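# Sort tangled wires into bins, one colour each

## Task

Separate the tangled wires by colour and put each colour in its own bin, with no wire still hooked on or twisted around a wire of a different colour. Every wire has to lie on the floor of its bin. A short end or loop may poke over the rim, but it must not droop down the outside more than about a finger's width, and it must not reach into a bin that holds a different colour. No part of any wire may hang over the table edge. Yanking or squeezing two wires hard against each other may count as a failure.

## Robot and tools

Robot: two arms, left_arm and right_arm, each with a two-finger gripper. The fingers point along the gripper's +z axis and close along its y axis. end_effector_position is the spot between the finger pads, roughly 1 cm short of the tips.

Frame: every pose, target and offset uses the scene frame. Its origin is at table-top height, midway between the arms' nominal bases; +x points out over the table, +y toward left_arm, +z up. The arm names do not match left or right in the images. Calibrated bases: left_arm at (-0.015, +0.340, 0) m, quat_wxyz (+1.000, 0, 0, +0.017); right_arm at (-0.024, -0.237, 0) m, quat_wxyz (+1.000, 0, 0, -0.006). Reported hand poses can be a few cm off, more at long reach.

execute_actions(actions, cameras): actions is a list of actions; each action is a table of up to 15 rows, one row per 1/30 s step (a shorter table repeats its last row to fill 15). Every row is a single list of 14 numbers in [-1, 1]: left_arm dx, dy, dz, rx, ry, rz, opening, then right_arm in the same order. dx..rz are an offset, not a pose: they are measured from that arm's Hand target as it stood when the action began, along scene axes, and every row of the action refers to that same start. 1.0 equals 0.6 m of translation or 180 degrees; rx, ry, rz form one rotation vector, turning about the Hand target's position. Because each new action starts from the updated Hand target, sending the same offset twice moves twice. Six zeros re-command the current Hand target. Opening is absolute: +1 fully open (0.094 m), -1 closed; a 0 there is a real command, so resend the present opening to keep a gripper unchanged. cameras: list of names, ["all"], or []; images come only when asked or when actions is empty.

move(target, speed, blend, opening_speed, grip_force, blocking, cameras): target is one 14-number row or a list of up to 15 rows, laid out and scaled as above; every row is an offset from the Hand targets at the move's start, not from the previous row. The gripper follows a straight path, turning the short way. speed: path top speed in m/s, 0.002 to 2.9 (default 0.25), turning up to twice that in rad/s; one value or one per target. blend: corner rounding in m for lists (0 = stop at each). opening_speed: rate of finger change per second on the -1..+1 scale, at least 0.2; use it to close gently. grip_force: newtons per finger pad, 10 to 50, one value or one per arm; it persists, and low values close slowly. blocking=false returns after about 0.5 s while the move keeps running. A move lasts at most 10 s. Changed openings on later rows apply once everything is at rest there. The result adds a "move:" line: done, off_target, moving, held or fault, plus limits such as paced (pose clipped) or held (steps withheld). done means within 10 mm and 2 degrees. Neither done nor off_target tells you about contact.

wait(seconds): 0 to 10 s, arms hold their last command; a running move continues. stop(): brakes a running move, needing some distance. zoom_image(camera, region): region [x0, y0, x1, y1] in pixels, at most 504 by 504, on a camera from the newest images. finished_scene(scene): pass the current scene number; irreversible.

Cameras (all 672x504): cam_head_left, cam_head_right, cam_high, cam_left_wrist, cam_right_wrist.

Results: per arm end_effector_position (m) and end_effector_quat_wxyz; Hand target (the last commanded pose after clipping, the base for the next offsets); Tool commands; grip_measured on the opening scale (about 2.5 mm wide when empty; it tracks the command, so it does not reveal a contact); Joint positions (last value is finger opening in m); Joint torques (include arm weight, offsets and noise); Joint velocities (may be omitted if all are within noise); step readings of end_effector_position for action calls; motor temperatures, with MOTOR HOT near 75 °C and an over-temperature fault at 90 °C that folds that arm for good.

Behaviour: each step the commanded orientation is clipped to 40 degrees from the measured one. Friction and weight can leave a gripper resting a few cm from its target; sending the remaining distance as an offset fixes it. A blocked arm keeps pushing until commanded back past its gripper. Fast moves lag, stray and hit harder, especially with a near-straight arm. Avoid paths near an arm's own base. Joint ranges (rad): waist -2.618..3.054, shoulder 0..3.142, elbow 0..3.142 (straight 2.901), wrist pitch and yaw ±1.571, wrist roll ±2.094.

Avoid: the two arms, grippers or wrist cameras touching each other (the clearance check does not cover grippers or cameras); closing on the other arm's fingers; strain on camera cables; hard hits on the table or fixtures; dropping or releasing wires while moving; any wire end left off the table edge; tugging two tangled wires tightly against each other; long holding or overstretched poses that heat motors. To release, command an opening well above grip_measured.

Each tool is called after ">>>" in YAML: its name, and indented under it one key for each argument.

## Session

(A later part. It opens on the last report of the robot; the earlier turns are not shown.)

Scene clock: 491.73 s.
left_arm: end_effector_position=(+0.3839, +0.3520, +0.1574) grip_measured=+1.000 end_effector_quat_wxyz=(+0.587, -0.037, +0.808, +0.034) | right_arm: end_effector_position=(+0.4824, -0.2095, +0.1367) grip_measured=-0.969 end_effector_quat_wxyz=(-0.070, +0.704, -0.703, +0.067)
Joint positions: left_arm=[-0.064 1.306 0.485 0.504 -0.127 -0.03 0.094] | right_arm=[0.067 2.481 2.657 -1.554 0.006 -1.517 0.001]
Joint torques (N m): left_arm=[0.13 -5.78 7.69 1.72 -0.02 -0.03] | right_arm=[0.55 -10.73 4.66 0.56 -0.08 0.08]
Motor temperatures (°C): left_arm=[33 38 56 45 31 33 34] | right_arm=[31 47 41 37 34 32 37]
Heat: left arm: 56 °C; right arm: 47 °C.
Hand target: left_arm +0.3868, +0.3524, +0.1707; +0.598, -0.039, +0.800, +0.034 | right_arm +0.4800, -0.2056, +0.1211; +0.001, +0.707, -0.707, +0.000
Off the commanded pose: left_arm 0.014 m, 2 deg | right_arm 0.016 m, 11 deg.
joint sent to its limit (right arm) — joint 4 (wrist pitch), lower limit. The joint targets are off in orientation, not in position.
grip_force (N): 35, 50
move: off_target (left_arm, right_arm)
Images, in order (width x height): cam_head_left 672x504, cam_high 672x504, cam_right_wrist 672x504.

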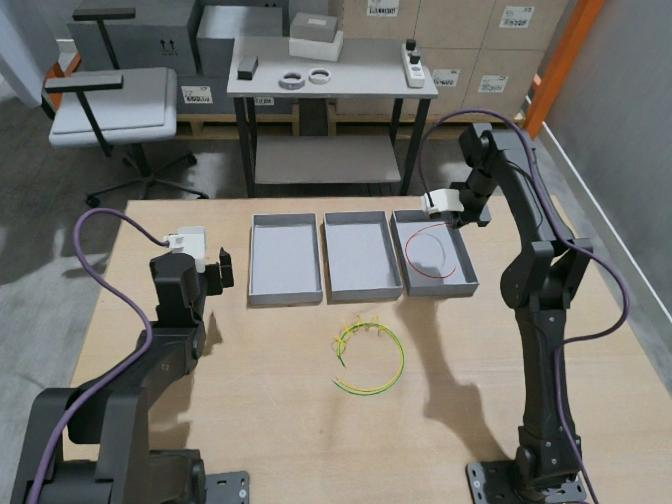

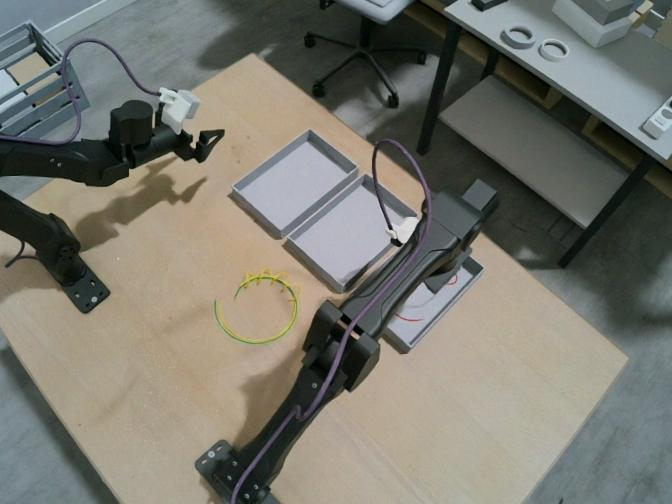

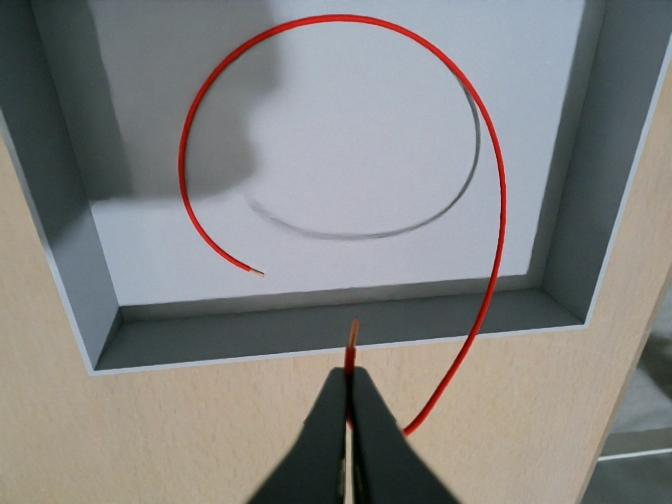

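>>> move:
  target:
    - [0,0,0,0,0,0,1,0.0,0.012,-0.14,0,0,0.0,-1]
    - [0,0,0,0,0,0,1,0.0,0.012,-0.14,0,0,0.0,-0.7]
    - [0,0,0,0,0,0,1,0.0,0.012,0.1,0,0,0.0,-0.7]
  speed: [0.07,0.07,0.1]
  opening_speed: 0.5
  cameras: ["cam_head_left","cam_right_wrist"]

>>> zoom_image:
  camera: "cam_head_left"
  region: [370, 170, 560, 330]

Scene clock: 504.70 s.
left_arm: end_effector_position=(+0.3839, +0.3520, +0.1574) grip_measured=+1.000 end_effector_quat_wxyz=(+0.587, -0.037, +0.808, +0.034) | right_arm: end_effector_position=(+0.4842, -0.2024, +0.1594) grip_measured=-0.702 end_effector_quat_wxyz=(-0.092, +0.701, -0.702, +0.084)
Joint positions: left_arm=[-0.064 1.306 0.485 0.504 -0.127 -0.03 0.094] | right_arm=[0.08 2.441 2.666 -1.545 0.006 -1.5 0.014]
Joint torques (N m): left_arm=[-0.08 -5.71 7.41 1.7 -0.04 -0.01] | right_arm=[0.58 -15.95 6.28 0.58 -0.08 0.03]
Motor temperatures (°C): left_arm=[33 38 56 45 31 33 34] | right_arm=[31 51 41 37 34 32 37]
Heat: left arm: 56 °C; right arm: 51 °C.
Hand target: left_arm +0.3868, +0.3524, +0.1707; +0.598, -0.039, +0.800, +0.034 | right_arm +0.4799, -0.1985, +0.1810; +0.001, +0.707, -0.707, +0.000
Off the commanded pose: left_arm 0.014 m, 2 deg | right_arm 0.023 m, 14 deg.
joint sent to its limit (right arm) — joint 4 (wrist pitch), lower limit. The joint targets are off in orientation, not in position.
grip_force (N): 35, 50
move: off_target (left_arm, right_arm)
Images, in order (width x height): cam_head_left 672x504, cam_right_wrist 672x504.

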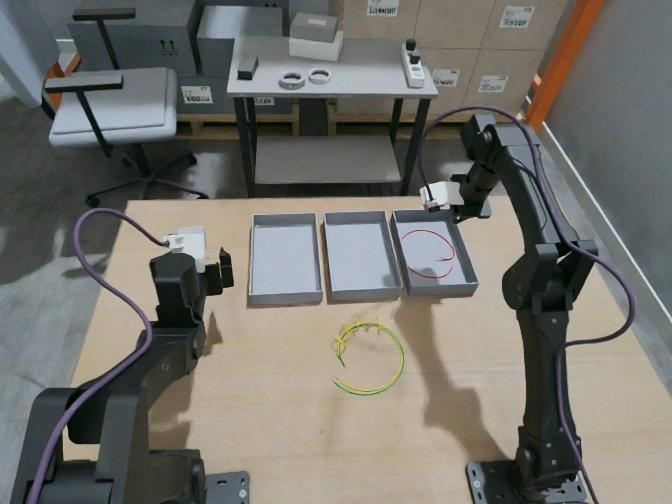

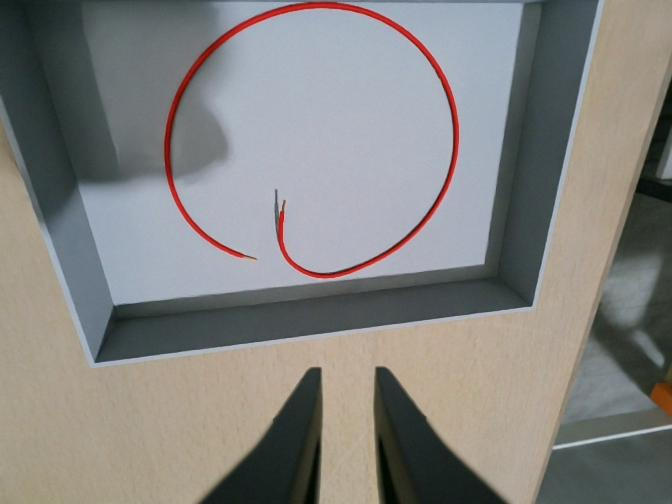

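Scaled by 2.653 from the camera's 672x504 image, which has a finer 960x720 frame.

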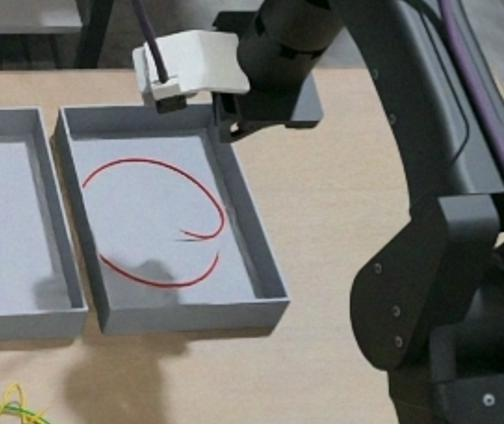

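>>> move:
  target:
    - [0,0,0,0,0,0,1,-0.2,0.2,0.05,0,0,-0.2,-0.6]
    - [0,0,0,0,0,0,1,-0.46,0.48,-0.12,0,0,-0.361,-0.65]
  speed: 0.2
  blend: 0.04
  cameras: ["cam_right_wrist","cam_head_left"]

>>> zoom_image:
  camera: "cam_head_left"
  region: [310, 290, 470, 430]

Scene clock: 520.20 s.
left_arm: end_effector_position=(+0.3839, +0.3520, +0.1574) grip_measured=+1.000 end_effector_quat_wxyz=(+0.587, -0.037, +0.808, +0.034) | right_arm: end_effector_position=(+0.2017, +0.0915, +0.1138) grip_measured=-0.648 end_effector_quat_wxyz=(+0.000, -0.223, +0.975, +0.003)
Joint positions: left_arm=[-0.064 1.306 0.485 0.504 -0.127 -0.03 0.094] | right_arm=[0.977 2.069 1.883 -1.381 -0.004 0.515 0.017]
Joint torques (N m): left_arm=[-0.06 -5.94 7.51 1.73 0 -0.01] | right_arm=[-0.51 -9.78 4.53 0.4 -0.03 0.07]
Motor temperatures (°C): left_arm=[33 38 56 45 31 33 34] | right_arm=[31 53 42 36 34 32 36]
Heat: left arm: 56 °C; right arm: 53 °C.
Hand target: left_arm +0.3868, +0.3524, +0.1707; +0.598, -0.039, +0.800, +0.034 | right_arm +0.2040, +0.0896, +0.1090; -0.001, -0.217, +0.976, +0.001
Off the commanded pose: left_arm 0.014 m, 2 deg | right_arm 0.006 m, 1 deg.
grip_force (N): 35, 50
move: off_target (left_arm)
Images, in order (width x height): cam_head_left 672x504, cam_right_wrist 672x504.

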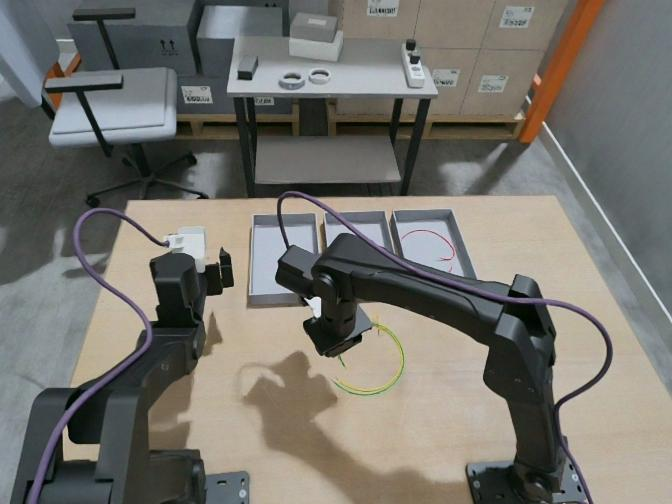

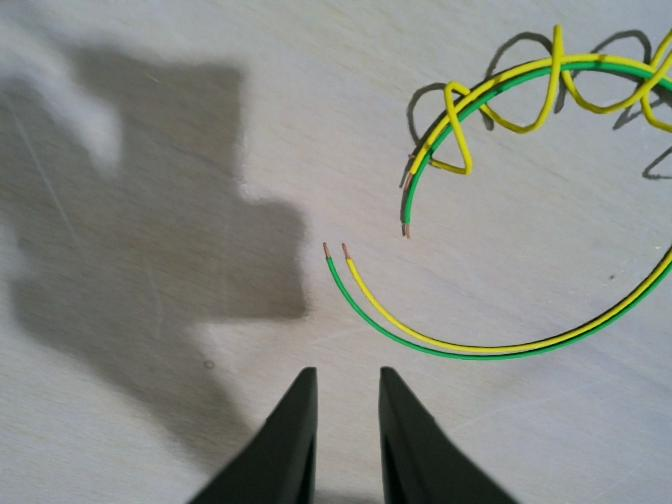

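Scaled by 3.150 from the camera's 672x504 image, which has a finer 960x720 frame.

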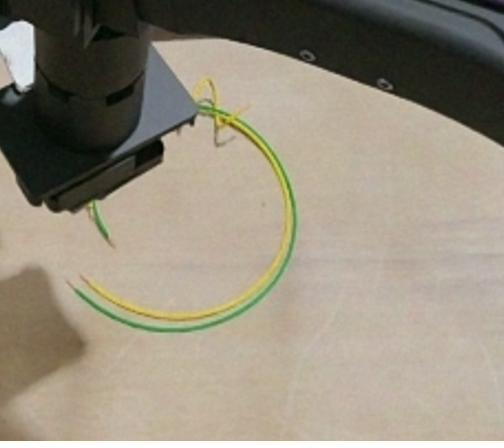

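>>> move:
  target:
    - [0,0,0,0,0,0,1,-0.047,-0.01,-0.115,0,0,0.1,-0.8]
  speed: 0.12
  cameras: ["cam_right_wrist"]

>>> zoom_image:
  camera: "cam_right_wrist"
  region: [250, 230, 450, 430]

Scene clock: 539.17 s.
left_arm: end_effector_position=(+0.3839, +0.3520, +0.1574) grip_measured=+1.000 end_effector_quat_wxyz=(+0.587, -0.037, +0.808, +0.034) | right_arm: end_effector_position=(+0.1762, +0.0803, +0.0289) grip_measured=-0.798 end_effector_quat_wxyz=(-0.018, -0.361, +0.932, -0.011)
Joint positions: left_arm=[-0.064 1.306 0.485 0.504 -0.127 -0.03 0.094] | right_arm=[1.016 2.062 1.532 -1.083 -0.004 0.265 0.009]
Joint torques (N m): left_arm=[0.09 -5.91 7.88 1.72 -0.06 0] | right_arm=[0.53 -13.18 4.27 0.31 -0.03 -0.06]
Motor temperatures (°C): left_arm=[33 38 57 45 31 33 34] | right_arm=[31 50 40 36 34 32 36]
Heat: left arm: 57 °C; right arm: 50 °C.
Hand target: left_arm +0.3868, +0.3524, +0.1707; +0.598, -0.039, +0.800, +0.034 | right_arm +0.1758, +0.0836, +0.0401; -0.001, -0.367, +0.930, +0.000
Off the commanded pose: left_arm 0.014 m, 2 deg | right_arm 0.012 m, 2 deg.
grip_force (N): 35, 50
move: off_target (left_arm, right_arm)
Images, in order (width x height): cam_right_wrist 672x504.

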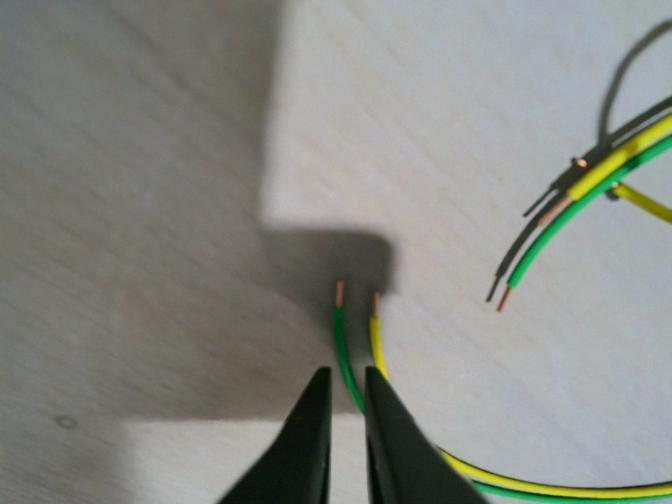

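Scaled by 2.520 from the camera's 672x504 image, which has a finer 960x720 frame.

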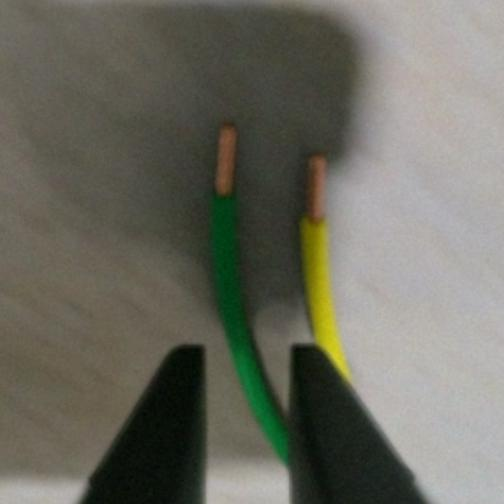

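>>> move:
  target:
    - [0,0,0,0,0,0,1,0.007,0.012,0.0,0,0,0.0,-0.85]
    - [0,0,0,0,0,0,1,0.007,0.012,-0.04,0,0,0,-0.85]
  speed: 0.06
  cameras: ["cam_right_wrist"]

>>> zoom_image:
  camera: "cam_right_wrist"
  region: [250, 280, 450, 480]

Scene clock: 553.67 s.
left_arm: end_effector_position=(+0.3839, +0.3520, +0.1574) grip_measured=+1.000 end_effector_quat_wxyz=(+0.587, -0.037, +0.808, +0.034) | right_arm: end_effector_position=(+0.1832, +0.0913, +0.0253) grip_measured=-0.848 end_effector_quat_wxyz=(+0.004, -0.361, +0.932, +0.006)
Joint positions: left_arm=[-0.064 1.306 0.485 0.504 -0.127 -0.03 0.094] | right_arm=[1.016 2.062 1.518 -1.013 -0.004 0.265 0.007]
Joint torques (N m): left_arm=[0.21 -5.96 7.86 1.72 -0.02 -0.01] | right_arm=[0.58 -8.42 4.4 0.45 -0.03 -0.06]
Motor temperatures (°C): left_arm=[33 38 57 45 31 33 34] | right_arm=[31 52 40 36 34 32 36]
Heat: left arm: 57 °C; right arm: 52 °C.
Hand target: left_arm +0.3868, +0.3524, +0.1707; +0.598, -0.039, +0.800, +0.034 | right_arm +0.1799, +0.0907, +0.0161; -0.001, -0.367, +0.930, +0.000
Off the commanded pose: left_arm 0.014 m, 2 deg | right_arm 0.010 m, 1 deg.
grip_force (N): 35, 50
move: off_target (left_arm)
Images, in order (width x height): cam_right_wrist 672x504.

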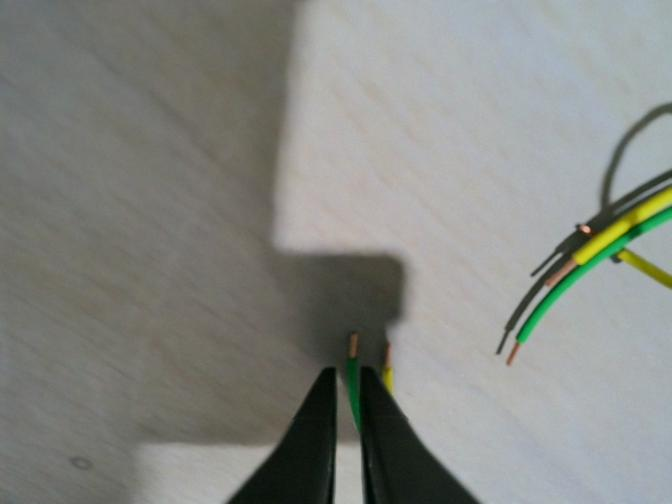

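Scaled by 2.520 from the camera's 672x504 image, which has a finer 960x720 frame.

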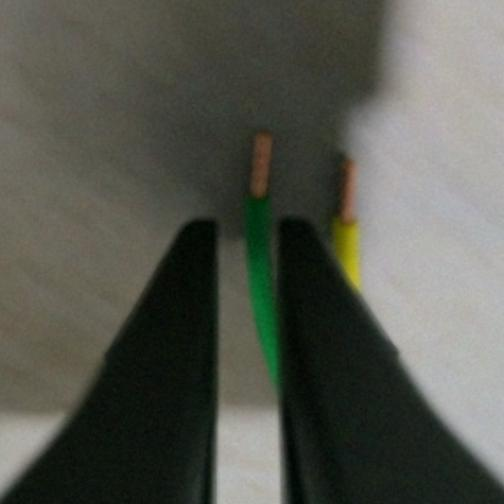

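>>> move:
  target:
    - [0,0,0,0,0,0,1,0,0,-0.022,0,0,0,-0.85]
  speed: 0.06

>>> move:
  target:
    - [0,0,0,0,0,0,1,0,0,0.003,0,0,0,-1]
  speed: 0.05
  opening_speed: 0.4

>>> move:
  target:
    - [0,0,0,0,0,0,1,0,0,0.09,0,0,0,-1]
  speed: 0.05
  cameras: ["cam_right_wrist"]

>>> zoom_image:
  camera: "cam_right_wrist"
  region: [250, 280, 450, 480]

Scene clock: 563.33 s.
left_arm: end_effector_position=(+0.3839, +0.3520, +0.1574) grip_measured=+1.000 end_effector_quat_wxyz=(+0.587, -0.037, +0.808, +0.034) | right_arm: end_effector_position=(+0.1832, +0.0913, +0.0177) grip_measured=-0.848 end_effector_quat_wxyz=(+0.006, -0.361, +0.932, +0.007)
Joint positions: left_arm=[-0.064 1.306 0.485 0.504 -0.127 -0.03 0.094] | right_arm=[1.016 2.068 1.495 -0.98 -0.004 0.265 0.007]
Joint torques (N m): left_arm=[-0.2 -5.61 7.72 1.71 -0.03 0] | right_arm=[0.57 -7.58 3.86 0.62 -0.03 -0.06]
Motor temperatures (°C): left_arm=[33 38 57 45 31 33 34] | right_arm=[31 51 40 36 34 32 35]
Heat: left arm: 57 °C; right arm: 51 °C.
Hand target: left_arm +0.3868, +0.3524, +0.1707; +0.598, -0.039, +0.800, +0.034 | right_arm +0.1799, +0.0907, +0.0028; -0.001, -0.367, +0.930, +0.000
Off the commanded pose: left_arm 0.014 m, 2 deg | right_arm 0.015 m, 1 deg.
grip_force (N): 35, 50
move: off_target (left_arm, right_arm)

Scene clock: 564.03 s.
left_arm: end_effector_position=(+0.3839, +0.3520, +0.1574) grip_measured=+1.000 end_effector_quat_wxyz=(+0.587, -0.037, +0.808, +0.034) | right_arm: end_effector_position=(+0.1832, +0.0913, +0.0177) grip_measured=-0.971 end_effector_quat_wxyz=(+0.006, -0.361, +0.932, +0.007)
Joint positions: left_arm=[-0.064 1.306 0.485 0.504 -0.127 -0.03 0.094] | right_arm=[1.016 2.068 1.495 -0.98 -0.004 0.265 0.001]
Joint torques (N m): left_arm=[0.16 -5.68 7.88 1.75 -0.03 -0.02] | right_arm=[0.58 -7.71 4.19 0.54 -0.03 -0.06]
Motor temperatures (°C): left_arm=[33 38 57 45 31 33 34] | right_arm=[31 50 40 36 34 32 35]
Heat: left arm: 57 °C; right arm: 50 °C.
Hand target: left_arm +0.3868, +0.3524, +0.1707; +0.598, -0.039, +0.800, +0.034 | right_arm +0.1799, +0.0907, +0.0046; -0.001, -0.367, +0.930, +0.000
Off the commanded pose: left_arm 0.014 m, 2 deg | right_arm 0.013 m, 1 deg.
grip_force (N): 35, 50
move: off_target (left_arm, right_arm)

Scene clock: 565.73 s.
left_arm: end_effector_position=(+0.3839, +0.3520, +0.1574) grip_measured=+1.000 end_effector_quat_wxyz=(+0.587, -0.037, +0.808, +0.034) | right_arm: end_effector_position=(+0.1772, +0.0818, +0.0395) grip_measured=-0.972 end_effector_quat_wxyz=(-0.022, -0.361, +0.932, -0.014)
Joint positions: left_arm=[-0.064 1.306 0.485 0.504 -0.127 -0.03 0.094] | right_arm=[1.016 2.068 1.584 -1.139 -0.004 0.265 0.001]
Joint torques (N m): left_arm=[-0.13 -6 7.8 1.73 -0.04 -0.01] | right_arm=[0.58 -12.59 7.9 0.01 -0.03 -0.06]
Motor temperatures (°C): left_arm=[33 38 57 45 31 33 34] | right_arm=[31 51 40 36 34 32 36]
Heat: left arm: 57 °C; right arm: 51 °C.
Hand target: left_arm +0.3868, +0.3524, +0.1707; +0.598, -0.039, +0.800, +0.034 | right_arm +0.1800, +0.0908, +0.0586; -0.001, -0.367, +0.930, +0.001
Off the commanded pose: left_arm 0.014 m, 2 deg | right_arm 0.021 m, 3 deg.
grip_force (N): 35, 50
move: off_target (left_arm, right_arm)
Images, in order (width x height): cam_right_wrist 672x504.

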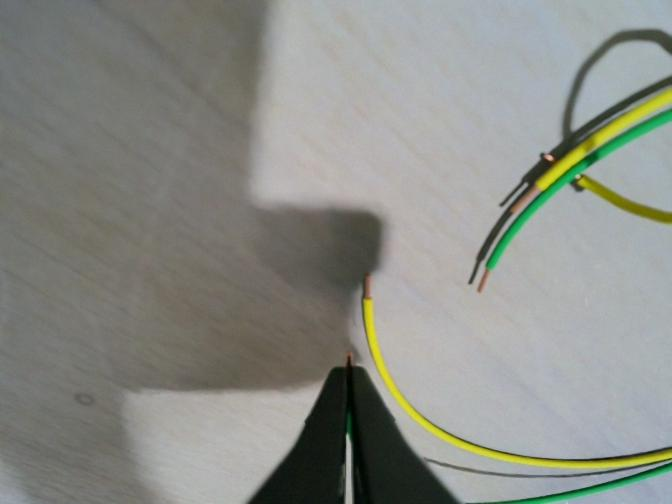

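Scaled by 2.520 from the camera's 672x504 image, which has a finer 960x720 frame.

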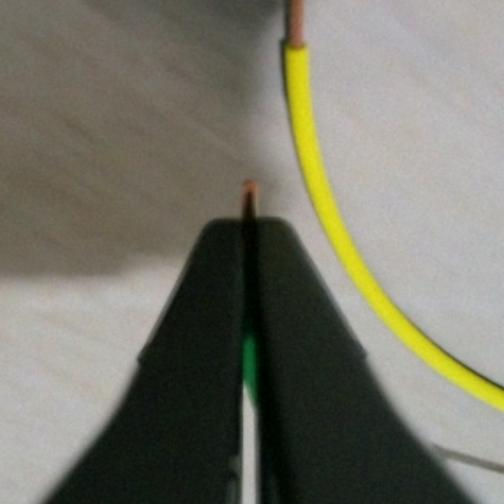

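>>> move:
  target:
    - [0,0,0,0,0,0,1,-0.05,-0.1,0.02,0,0,-0.1,-1]
    - [0,0,0,0,0,0,1,-0.04,-0.29,0.02,0,0,-0.1,-1]
  speed: 0.07
  blend: 0.03

>>> move:
  target:
    - [0,0,0,0,0,0,1,0.05,-0.2,0.0,0,0,0,-1]
  speed: 0.06
  cameras: ["cam_head_left"]

>>> zoom_image:
  camera: "cam_head_left"
  region: [310, 290, 470, 430]

Scene clock: 588.37 s.
left_arm: end_effector_position=(+0.3839, +0.3520, +0.1574) grip_measured=+1.000 end_effector_quat_wxyz=(+0.587, -0.037, +0.808, +0.034) | right_arm: end_effector_position=(+0.1564, -0.0809, +0.0685) grip_measured=-0.972 end_effector_quat_wxyz=(-0.009, -0.216, +0.976, -0.003)
Joint positions: left_arm=[-0.064 1.306 0.485 0.504 -0.127 -0.03 0.094] | right_arm=[0.72 1.491 1 -1.097 -0.003 0.272 0.001]
Joint torques (N m): left_arm=[-0.23 -5.97 7.86 1.74 -0.03 -0.04] | right_arm=[-0.38 -6.71 4.36 0.28 -0.03 -0.08]
Motor temperatures (°C): left_arm=[33 38 57 45 31 33 34] | right_arm=[31 52 43 36 34 32 36]
Heat: left arm: 57 °C; right arm: 52 °C.
Hand target: left_arm +0.3868, +0.3524, +0.1707; +0.598, -0.039, +0.800, +0.034 | right_arm +0.1559, -0.0832, +0.0707; -0.001, -0.217, +0.976, +0.001
Off the commanded pose: left_arm 0.014 m, 2 deg | right_arm 0.003 m, 1 deg.
grip_force (N): 35, 50
move: off_target (left_arm)

Scene clock: 591.10 s.
left_arm: end_effector_position=(+0.3839, +0.3520, +0.1574) grip_measured=+1.000 end_effector_quat_wxyz=(+0.587, -0.037, +0.808, +0.034) | right_arm: end_effector_position=(+0.1906, -0.2008, +0.0692) grip_measured=-0.972 end_effector_quat_wxyz=(-0.001, -0.216, +0.976, +0.002)
Joint positions: left_arm=[-0.064 1.306 0.485 0.504 -0.127 -0.03 0.094] | right_arm=[0.173 1.392 0.917 -1.098 -0.003 -0.274 0.001]
Joint torques (N m): left_arm=[-0.02 -5.87 7.69 1.68 -0.02 -0.01] | right_arm=[-0.42 -5.49 4.6 0.14 -0.02 -0.08]
Motor temperatures (°C): left_arm=[33 38 57 45 31 33 34] | right_arm=[31 52 43 36 34 32 37]
Heat: left arm: 57 °C; right arm: 52 °C.
Hand target: left_arm +0.3868, +0.3524, +0.1707; +0.598, -0.039, +0.800, +0.034 | right_arm +0.1859, -0.2033, +0.0707; -0.001, -0.217, +0.976, +0.001
Off the commanded pose: left_arm 0.014 m, 2 deg | right_arm 0.006 m, 0 deg.
grip_force (N): 35, 50
move: off_target (left_arm)
Images, in order (width x height): cam_head_left 672x504.

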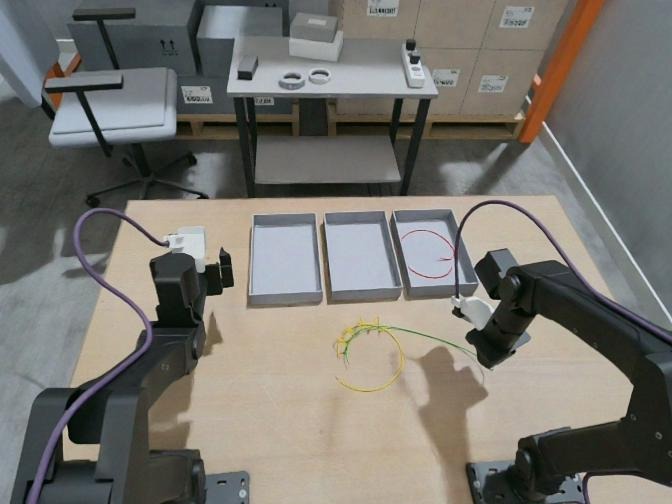

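Scaled by 3.150 from the camera's 672x504 image, which has a finer 960x720 frame.

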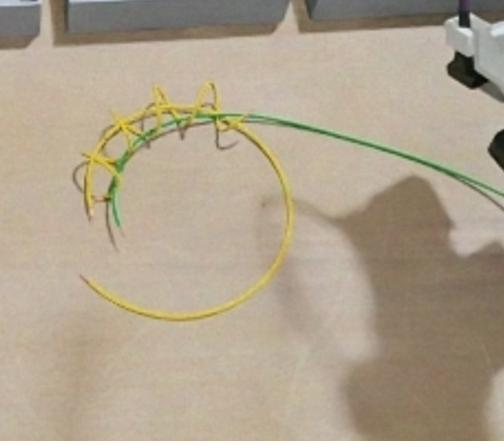

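>>> move:
  target:
    - [0,0,0,0,0,0,1,0.0,-0.15,0.0,0,0,0,-1]
  speed: 0.06

>>> move:
  target:
    - [0,0,0,0,0,0,1,0.01,-0.12,0.01,0,0,0,-1]
  speed: 0.06
  cameras: ["cam_head_left"]

>>> zoom_image:
  camera: "cam_head_left"
  region: [310, 290, 470, 430]

Scene clock: 602.23 s.
left_arm: end_effector_position=(+0.3839, +0.3520, +0.1574) grip_measured=+1.000 end_effector_quat_wxyz=(+0.587, -0.037, +0.808, +0.034) | right_arm: end_effector_position=(+0.1849, -0.2913, +0.0691) grip_measured=-0.972 end_effector_quat_wxyz=(-0.001, -0.216, +0.976, +0.002)
Joint positions: left_arm=[-0.064 1.306 0.485 0.504 -0.127 -0.03 0.094] | right_arm=[-0.248 1.384 0.911 -1.1 -0.002 -0.695 0.001]
Joint torques (N m): left_arm=[-0.08 -5.76 7.6 1.73 -0.05 -0.02] | right_arm=[-0.4 -3.22 6.3 0.19 -0.02 -0.08]
Motor temperatures (°C): left_arm=[33 38 57 45 31 33 34] | right_arm=[31 50 42 35 34 32 37]
Heat: left arm: 57 °C; right arm: 50 °C.
Hand target: left_arm +0.3868, +0.3524, +0.1707; +0.598, -0.039, +0.800, +0.034 | right_arm +0.1859, -0.2932, +0.0706; -0.001, -0.217, +0.976, +0.001
Off the commanded pose: left_arm 0.014 m, 2 deg | right_arm 0.003 m, 0 deg.
grip_force (N): 35, 50
move: off_target (left_arm)

Scene clock: 604.07 s.
left_arm: end_effector_position=(+0.3839, +0.3520, +0.1574) grip_measured=+1.000 end_effector_quat_wxyz=(+0.587, -0.037, +0.808, +0.034) | right_arm: end_effector_position=(+0.1877, -0.3608, +0.0720) grip_measured=-0.972 end_effector_quat_wxyz=(-0.002, -0.216, +0.976, +0.003)
Joint positions: left_arm=[-0.064 1.306 0.485 0.504 -0.127 -0.03 0.094] | right_arm=[-0.522 1.502 1.024 -1.101 -0.001 -0.969 0.001]
Joint torques (N m): left_arm=[-0.03 -5.71 7.6 1.75 -0.04 -0.01] | right_arm=[-0.38 -3.69 8.08 0.1 -0.02 -0.06]
Motor temperatures (°C): left_arm=[33 38 57 45 31 33 34] | right_arm=[31 49 42 35 34 32 37]
Heat: left arm: 57 °C; right arm: 49 °C.
Hand target: left_arm +0.3868, +0.3524, +0.1707; +0.598, -0.039, +0.800, +0.034 | right_arm +0.1919, -0.3652, +0.0767; -0.001, -0.217, +0.976, +0.001
Off the commanded pose: left_arm 0.014 m, 2 deg | right_arm 0.008 m, 0 deg.
grip_force (N): 35, 50
move: off_target (left_arm)
Images, in order (width x height): cam_head_left 672x504.

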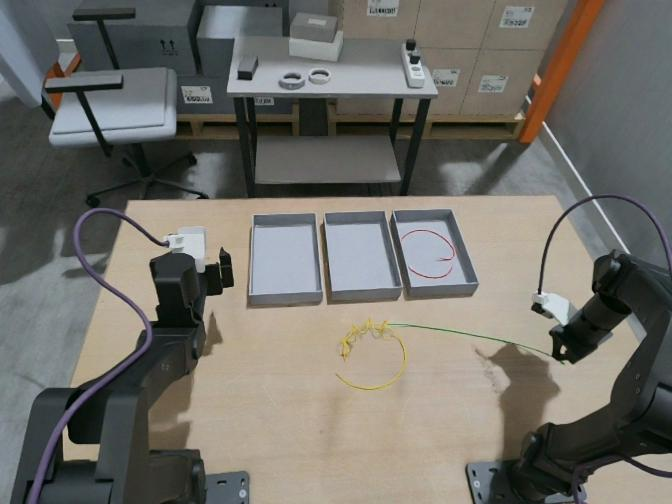

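Scaled by 3.150 from the camera's 672x504 image, which has a finer 960x720 frame.

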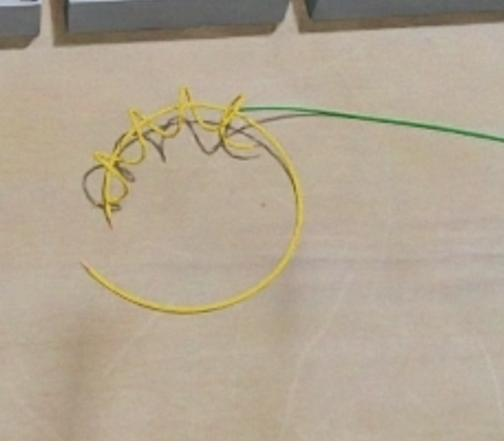

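>>> move:
  target: [0,0,0,0,0,0,1,-0.04,-0.04,0.05,0,0,0,-1]
  speed: 0.05
  cameras: ["cam_head_left","cam_head_right"]

>>> zoom_image:
  camera: "cam_head_left"
  region: [290, 270, 530, 450]

Scene clock: 648.47 s.
left_arm: end_effector_position=(+0.3839, +0.3520, +0.1573) grip_measured=+1.000 end_effector_quat_wxyz=(+0.587, -0.037, +0.808, +0.034) | right_arm: end_effector_position=(+0.1644, -0.3845, +0.0936) grip_measured=-0.972 end_effector_quat_wxyz=(-0.014, -0.216, +0.976, +0.017)
Joint positions: left_arm=[-0.064 1.306 0.485 0.504 -0.127 -0.03 0.094] | right_arm=[-0.656 1.497 1.106 -1.222 0 -1.103 0.001]
Joint torques (N m): left_arm=[-0.21 -5.89 7.76 1.71 -0.03 -0.03] | right_arm=[-0.42 -6.8 8.08 0.01 -0.03 -0.07]
Motor temperatures (°C): left_arm=[33 38 58 46 31 33 34] | right_arm=[31 44 43 35 34 32 37]
Heat: left arm: 58 °C; right arm: 44 °C.
Hand target: left_arm +0.3868, +0.3524, +0.1707; +0.598, -0.039, +0.800, +0.034 | right_arm +0.1679, -0.3893, +0.1067; -0.001, -0.217, +0.976, +0.001
Off the commanded pose: left_arm 0.014 m, 2 deg | right_arm 0.014 m, 2 deg.
grip_force (N): 35, 50
move: off_target (left_arm, right_arm)
Images, in order (width x height): cam_head_left 672x504, cam_head_right 672x504.

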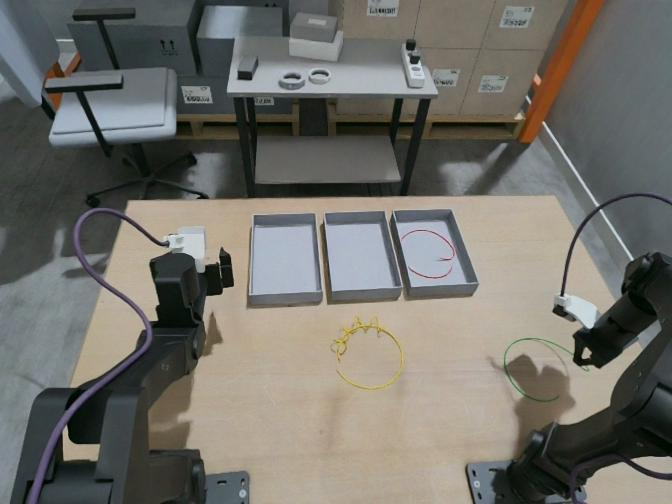

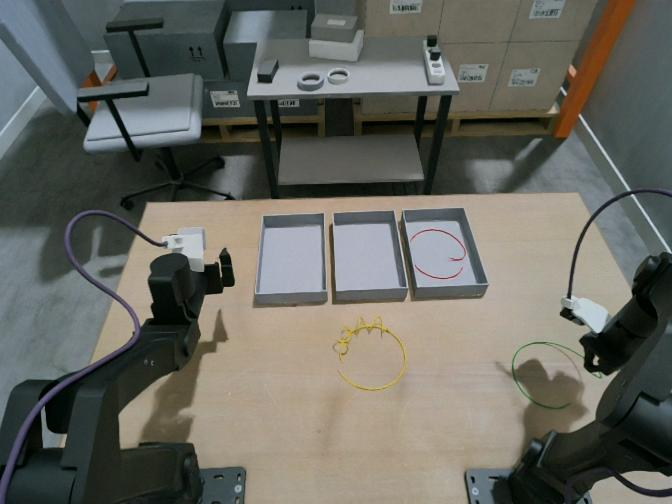

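Scaled by 2.100 from the camera's 672x504 image, which has a finer 960x720 frame.

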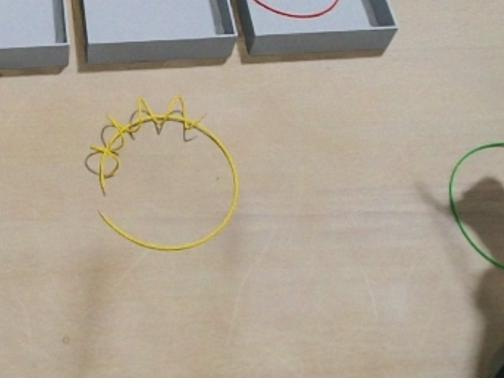

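>>> move:
  target:
    - [0,0,0,0,0,0,1,0.1,0.07,0.2,0,0,0,-1]
    - [0,0,0,0,0,0,1,0.25,0.25,0.36,0,0,0.15,-1]
    - [0,0,0,0,0,0,1,0.503,0.557,0.36,0,0,0.361,-1]
  speed: 0.12
  blend: [0.04,0.04,0]
  cameras: ["cam_head_left","cam_head_right"]

Scene clock: 671.50 s.
left_arm: end_effector_position=(+0.3839, +0.3520, +0.1573) grip_measured=+1.000 end_effector_quat_wxyz=(+0.587, -0.037, +0.808, +0.034) | right_arm: end_effector_position=(+0.4640, -0.0596, +0.3220) grip_measured=-0.972 end_effector_quat_wxyz=(-0.318, +0.660, -0.665, +0.147)
Joint positions: left_arm=[-0.064 1.306 0.485 0.504 -0.127 -0.03 0.094] | right_arm=[0.359 2.246 2.839 -1.448 0 -1.216 0.001]
Joint torques (N m): left_arm=[-0.14 -5.74 7.65 1.7 -0.02 -0.06] | right_arm=[0.38 -8.85 7.23 1.69 -0.05 -0.02]
Motor temperatures (°C): left_arm=[33 38 58 46 31 33 34] | right_arm=[31 44 44 36 34 32 37]
Heat: left arm: 58 °C; right arm: 44 °C.
Hand target: left_arm +0.3868, +0.3524, +0.1707; +0.598, -0.039, +0.800, +0.034 | right_arm +0.4696, -0.0550, +0.3227; -0.008, +0.707, -0.707, +0.004
Off the commanded pose: left_arm 0.014 m, 2 deg | right_arm 0.007 m, 41 deg; orientation clipped.
elbow stopped short (right arm): the move would have taken joint 3 (elbow) straighter than the controller allows.
grip_force (N): 35, 50
move: off_target (left_arm, right_arm); limits=paced
Images, in order (width x height): cam_head_left 672x504, cam_head_right 672x504.

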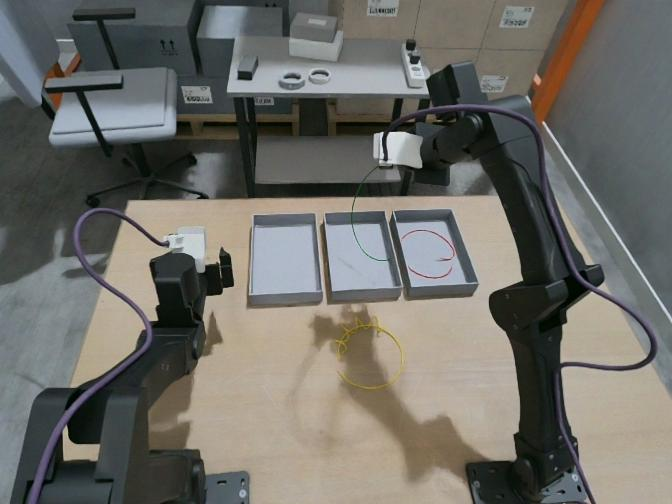

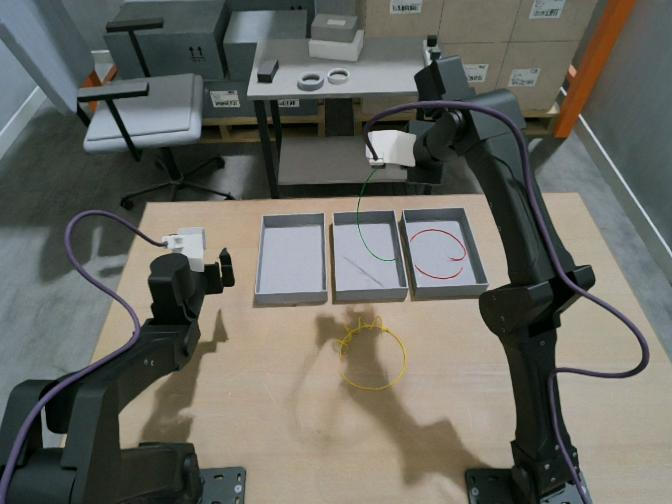

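>>> move:
  target:
    - [0,0,0,0,0,0,1,0,0.03,-0.15,0,0,0,-1]
    - [0,0,0,0,0,0,1,0,0.065,-0.31,0,0,0,-1]
  speed: 0.08
  blend: [0.03,0]
  cameras: ["cam_head_left","cam_head_right"]

>>> zoom_image:
  camera: "cam_head_left"
  region: [240, 180, 490, 320]

Scene clock: 691.33 s.
left_arm: end_effector_position=(+0.3839, +0.3520, +0.1573) grip_measured=+1.000 end_effector_quat_wxyz=(+0.587, -0.037, +0.808, +0.034) | right_arm: end_effector_position=(+0.4695, -0.0201, +0.1408) grip_measured=-0.972 end_effector_quat_wxyz=(-0.139, +0.700, -0.698, +0.056)
Joint positions: left_arm=[-0.064 1.306 0.485 0.504 -0.127 -0.03 0.094] | right_arm=[0.426 2.579 2.839 -1.529 0.004 -1.16 0.001]
Joint torques (N m): left_arm=[0.02 -5.74 7.76 1.73 0.01 -0.06] | right_arm=[0.55 -11.41 7.82 0.72 -0.04 0.06]
Motor temperatures (°C): left_arm=[33 38 59 46 31 33 34] | right_arm=[31 47 44 37 34 32 37]
Heat: left arm: 59 °C; right arm: 47 °C.
Hand target: left_arm +0.3868, +0.3524, +0.1707; +0.598, -0.039, +0.800, +0.034 | right_arm +0.4697, -0.0161, +0.1367; -0.008, +0.707, -0.707, +0.004
Off the commanded pose: left_arm 0.014 m, 2 deg | right_arm 0.006 m, 16 deg.
elbow stopped short (right arm): the move would have taken joint 3 (elbow) straighter than the controller allows.
grip_force (N): 35, 50
move: off_target (left_arm, right_arm)
Images, in order (width x height): cam_head_left 672x504, cam_head_right 672x504.

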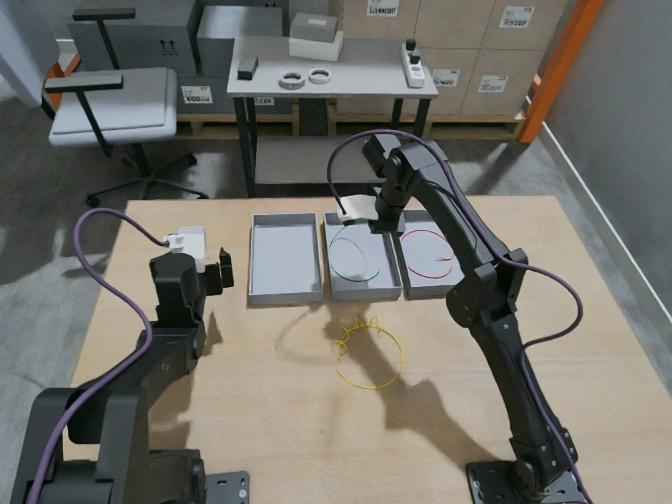

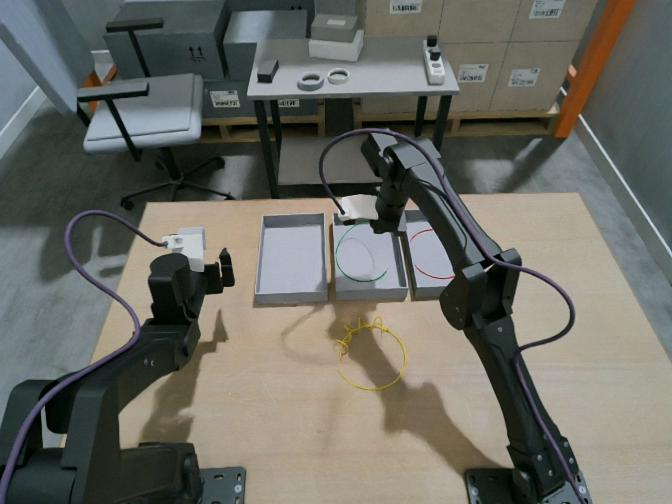

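Scaled by 2.016 from the camera's 672x504 image, which has a finer 960x720 frame.

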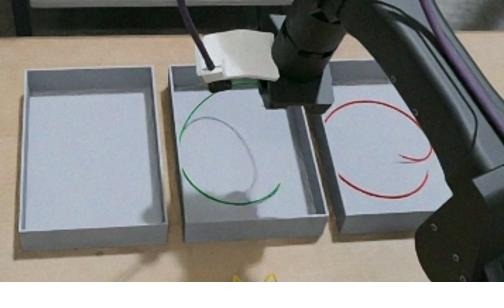

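>>> move:
  target: [0,0,0,0,0,0,1,0,-0.015,-0.14,0,0,0,-1]
  speed: 0.06
  cameras: ["cam_head_left","cam_head_right"]

>>> zoom_image:
  camera: "cam_head_right"
  region: [240, 180, 490, 320]

Scene clock: 704.90 s.
left_arm: end_effector_position=(+0.3839, +0.3520, +0.1573) grip_measured=+1.000 end_effector_quat_wxyz=(+0.587, -0.037, +0.808, +0.034) | right_arm: end_effector_position=(+0.4662, -0.0231, +0.0595) grip_measured=-0.972 end_effector_quat_wxyz=(-0.064, +0.706, -0.705, +0.027)
Joint positions: left_arm=[-0.064 1.306 0.485 0.504 -0.127 -0.03 0.094] | right_arm=[0.423 2.736 2.839 -1.534 0.004 -1.161 0.001]
Joint torques (N m): left_arm=[0.08 -5.86 7.83 1.74 -0.03 -0.04] | right_arm=[-0.51 -11.73 7.94 0.47 -0.07 -0.06]
Motor temperatures (°C): left_arm=[33 38 59 46 31 33 34] | right_arm=[31 47 44 36 34 32 37]
Heat: left arm: 59 °C; right arm: 47 °C.
Hand target: left_arm +0.3868, +0.3524, +0.1707; +0.598, -0.039, +0.800, +0.034 | right_arm +0.4696, -0.0251, +0.0526; -0.007, +0.707, -0.707, +0.004
Off the commanded pose: left_arm 0.014 m, 2 deg | right_arm 0.008 m, 7 deg.
elbow stopped short (right arm): the move would have taken joint 3 (elbow) straighter than the controller allows.
grip_force (N): 35, 50
move: off_target (left_arm, right_arm)
Images, in order (width x height): cam_head_left 672x504, cam_head_right 672x504.

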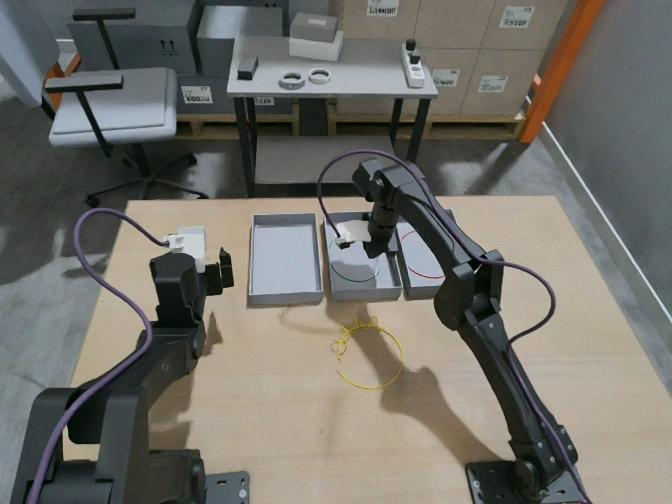

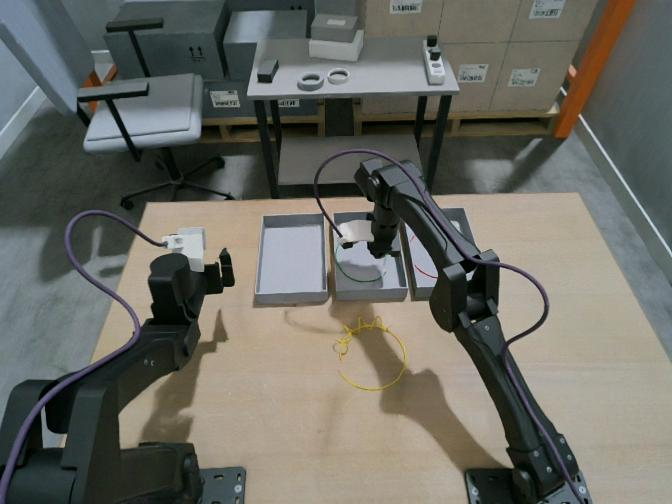

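Scaled by 2.016 from the camera's 672x504 image, which has a finer 960x720 frame.

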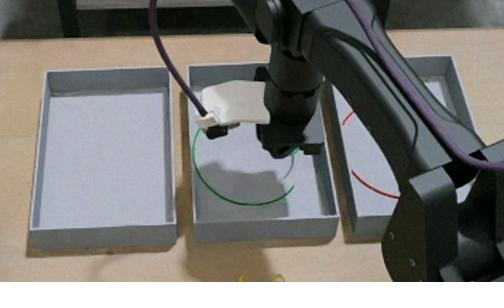

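>>> move:
  target:
    - [0,0,0,0,0,0,1,0,0,-0.03,0,0,0,-1]
    - [0,0,0,0,0,0,1,0,0,-0.03,0,0,0,-0.7]
    - [0,0,0,0,0,0,1,0,0,0.03,0,0,0,-0.7]
    - [0,0,0,0,0,0,1,0,0,0.28,0,0,0,-0.7]
    - [0,0,0.05,-0.01,0.2,-0.01,1,-0.3,-0.4,0.25,0,0,-0.36,-0.7]
    - [-0.245,-0.445,0.05,-0.023,0.408,-0.027,0,-0.4,-0.5,0.2,0,0,-0.36,-0.7]
  speed: [0.05,0.05,0.06,0.15,0.25,0.25]
  blend: [0,0,0.01,0.03,0.03,0]
  cameras: ["cam_head_left","cam_left_wrist"]

>>> zoom_image:
  camera: "cam_head_left"
  region: [240, 200, 490, 400]

Scene clock: 744.57 s.
left_arm: end_effector_position=(+0.2388, +0.0841, +0.2014) grip_measured=+0.003 end_effector_quat_wxyz=(+0.037, +0.007, +0.999, -0.037) | right_arm: end_effector_position=(+0.2318, -0.3244, +0.1689) grip_measured=-0.702 end_effector_quat_wxyz=(-0.007, -0.217, +0.976, -0.001)
Joint positions: left_arm=[-0.827 1.859 1.937 -1.544 -0.001 -0.779 0.047] | right_arm=[-0.315 1.584 1.491 -1.488 0.008 -0.765 0.014]
Joint torques (N m): left_arm=[0.68 -7.28 6.56 0.22 0.07 -0.1] | right_arm=[-0.32 -8.05 4.44 0.36 -0.04 -0.07]
Motor temperatures (°C): left_arm=[33 39 58 45 31 33 34] | right_arm=[31 50 43 36 34 32 37]
Heat: left arm: 58 °C; right arm: 50 °C.
Hand target: left_arm +0.2398, +0.0853, +0.2007; +0.000, +0.001, +1.000, +0.000 | right_arm +0.2296, -0.3250, +0.1725; +0.004, -0.218, +0.976, -0.007
Off the commanded pose: left_arm 0.002 m, 6 deg | right_arm 0.004 m, 1 deg.
elbow stopped short (right arm): the move would have taken joint 3 (elbow) straighter than the controller allows.
joint sent to its limit (left arm) — joint 4 (wrist pitch), lower limit. The joint targets are off in orientation, not in position.
grip_force (N): 35, 50
move: off_target (left_arm); target 2's new opening was sent with right_arm's hand 0.010 m and 5 deg from that target; target 6's new opening was sent with left_arm's hand 0.002 m and 6 deg from that target
Images, in order (width x height): cam_head_left 672x504, cam_left_wrist 672x504.

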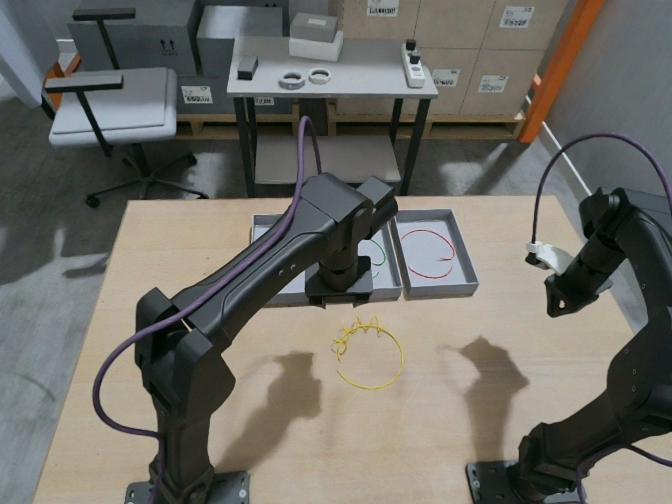

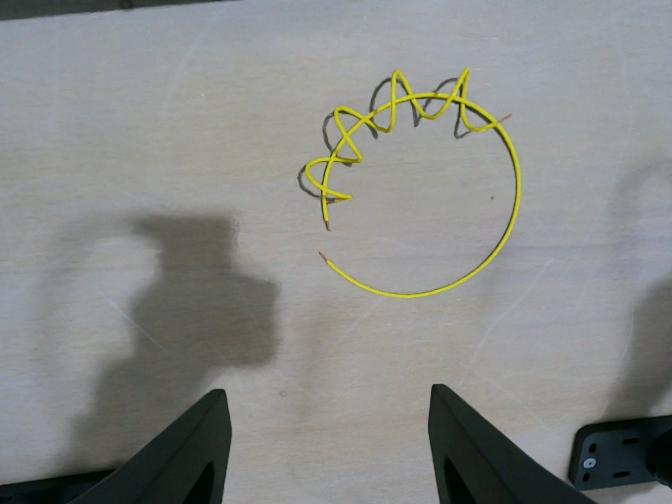

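Scaled by 2.016 from the camera's 672x504 image, which has a finer 960x720 frame.

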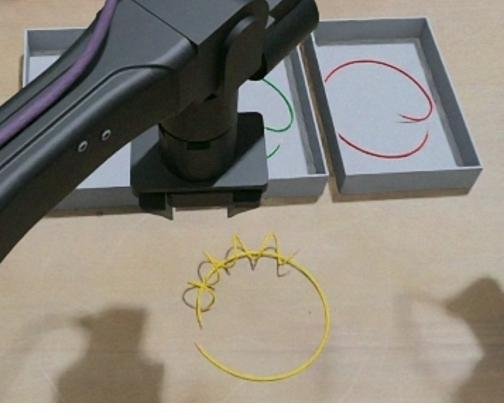

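>>> move:
  target: [-0.046,-0.018,-0.23,0,0,0,0,0,0,0,0,0,0,-0.7]
  speed: 0.2
  cameras: ["cam_left_wrist"]

Scene clock: 781.43 s.
left_arm: end_effector_position=(+0.2126, +0.0762, +0.0683) grip_measured=+0.003 end_effector_quat_wxyz=(+0.000, +0.002, +1.000, -0.002) | right_arm: end_effector_position=(+0.2318, -0.3244, +0.1689) grip_measured=-0.702 end_effector_quat_wxyz=(-0.007, -0.217, +0.976, -0.001)
Joint positions: left_arm=[-0.894 1.882 1.437 -1.123 0.003 -0.855 0.047] | right_arm=[-0.315 1.584 1.491 -1.488 0.008 -0.765 0.014]
Joint torques (N m): left_arm=[-0.54 -8.13 5.05 0.33 0.03 -0.11] | right_arm=[-0.34 -8.03 4.41 0.36 -0.04 -0.08]
Motor temperatures (°C): left_arm=[33 42 55 41 31 33 34] | right_arm=[31 50 41 36 34 32 36]
Heat: left arm: 55 °C; right arm: 50 °C.
Hand target: left_arm +0.2123, +0.0747, +0.0626; +0.000, +0.000, +1.000, +0.000 | right_arm +0.2296, -0.3250, +0.1725; +0.004, -0.218, +0.976, -0.007
Off the commanded pose: left_arm 0.006 m, 0 deg | right_arm 0.004 m, 1 deg.
grip_force (N): 35, 50
move: done
Images, in order (width x height): cam_left_wrist 672x504.

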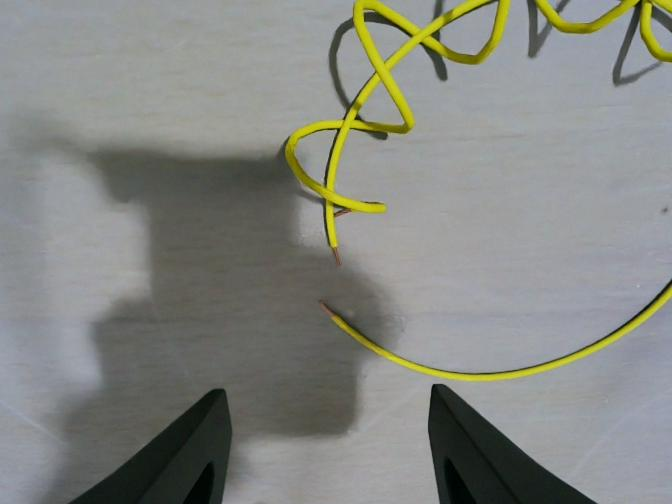

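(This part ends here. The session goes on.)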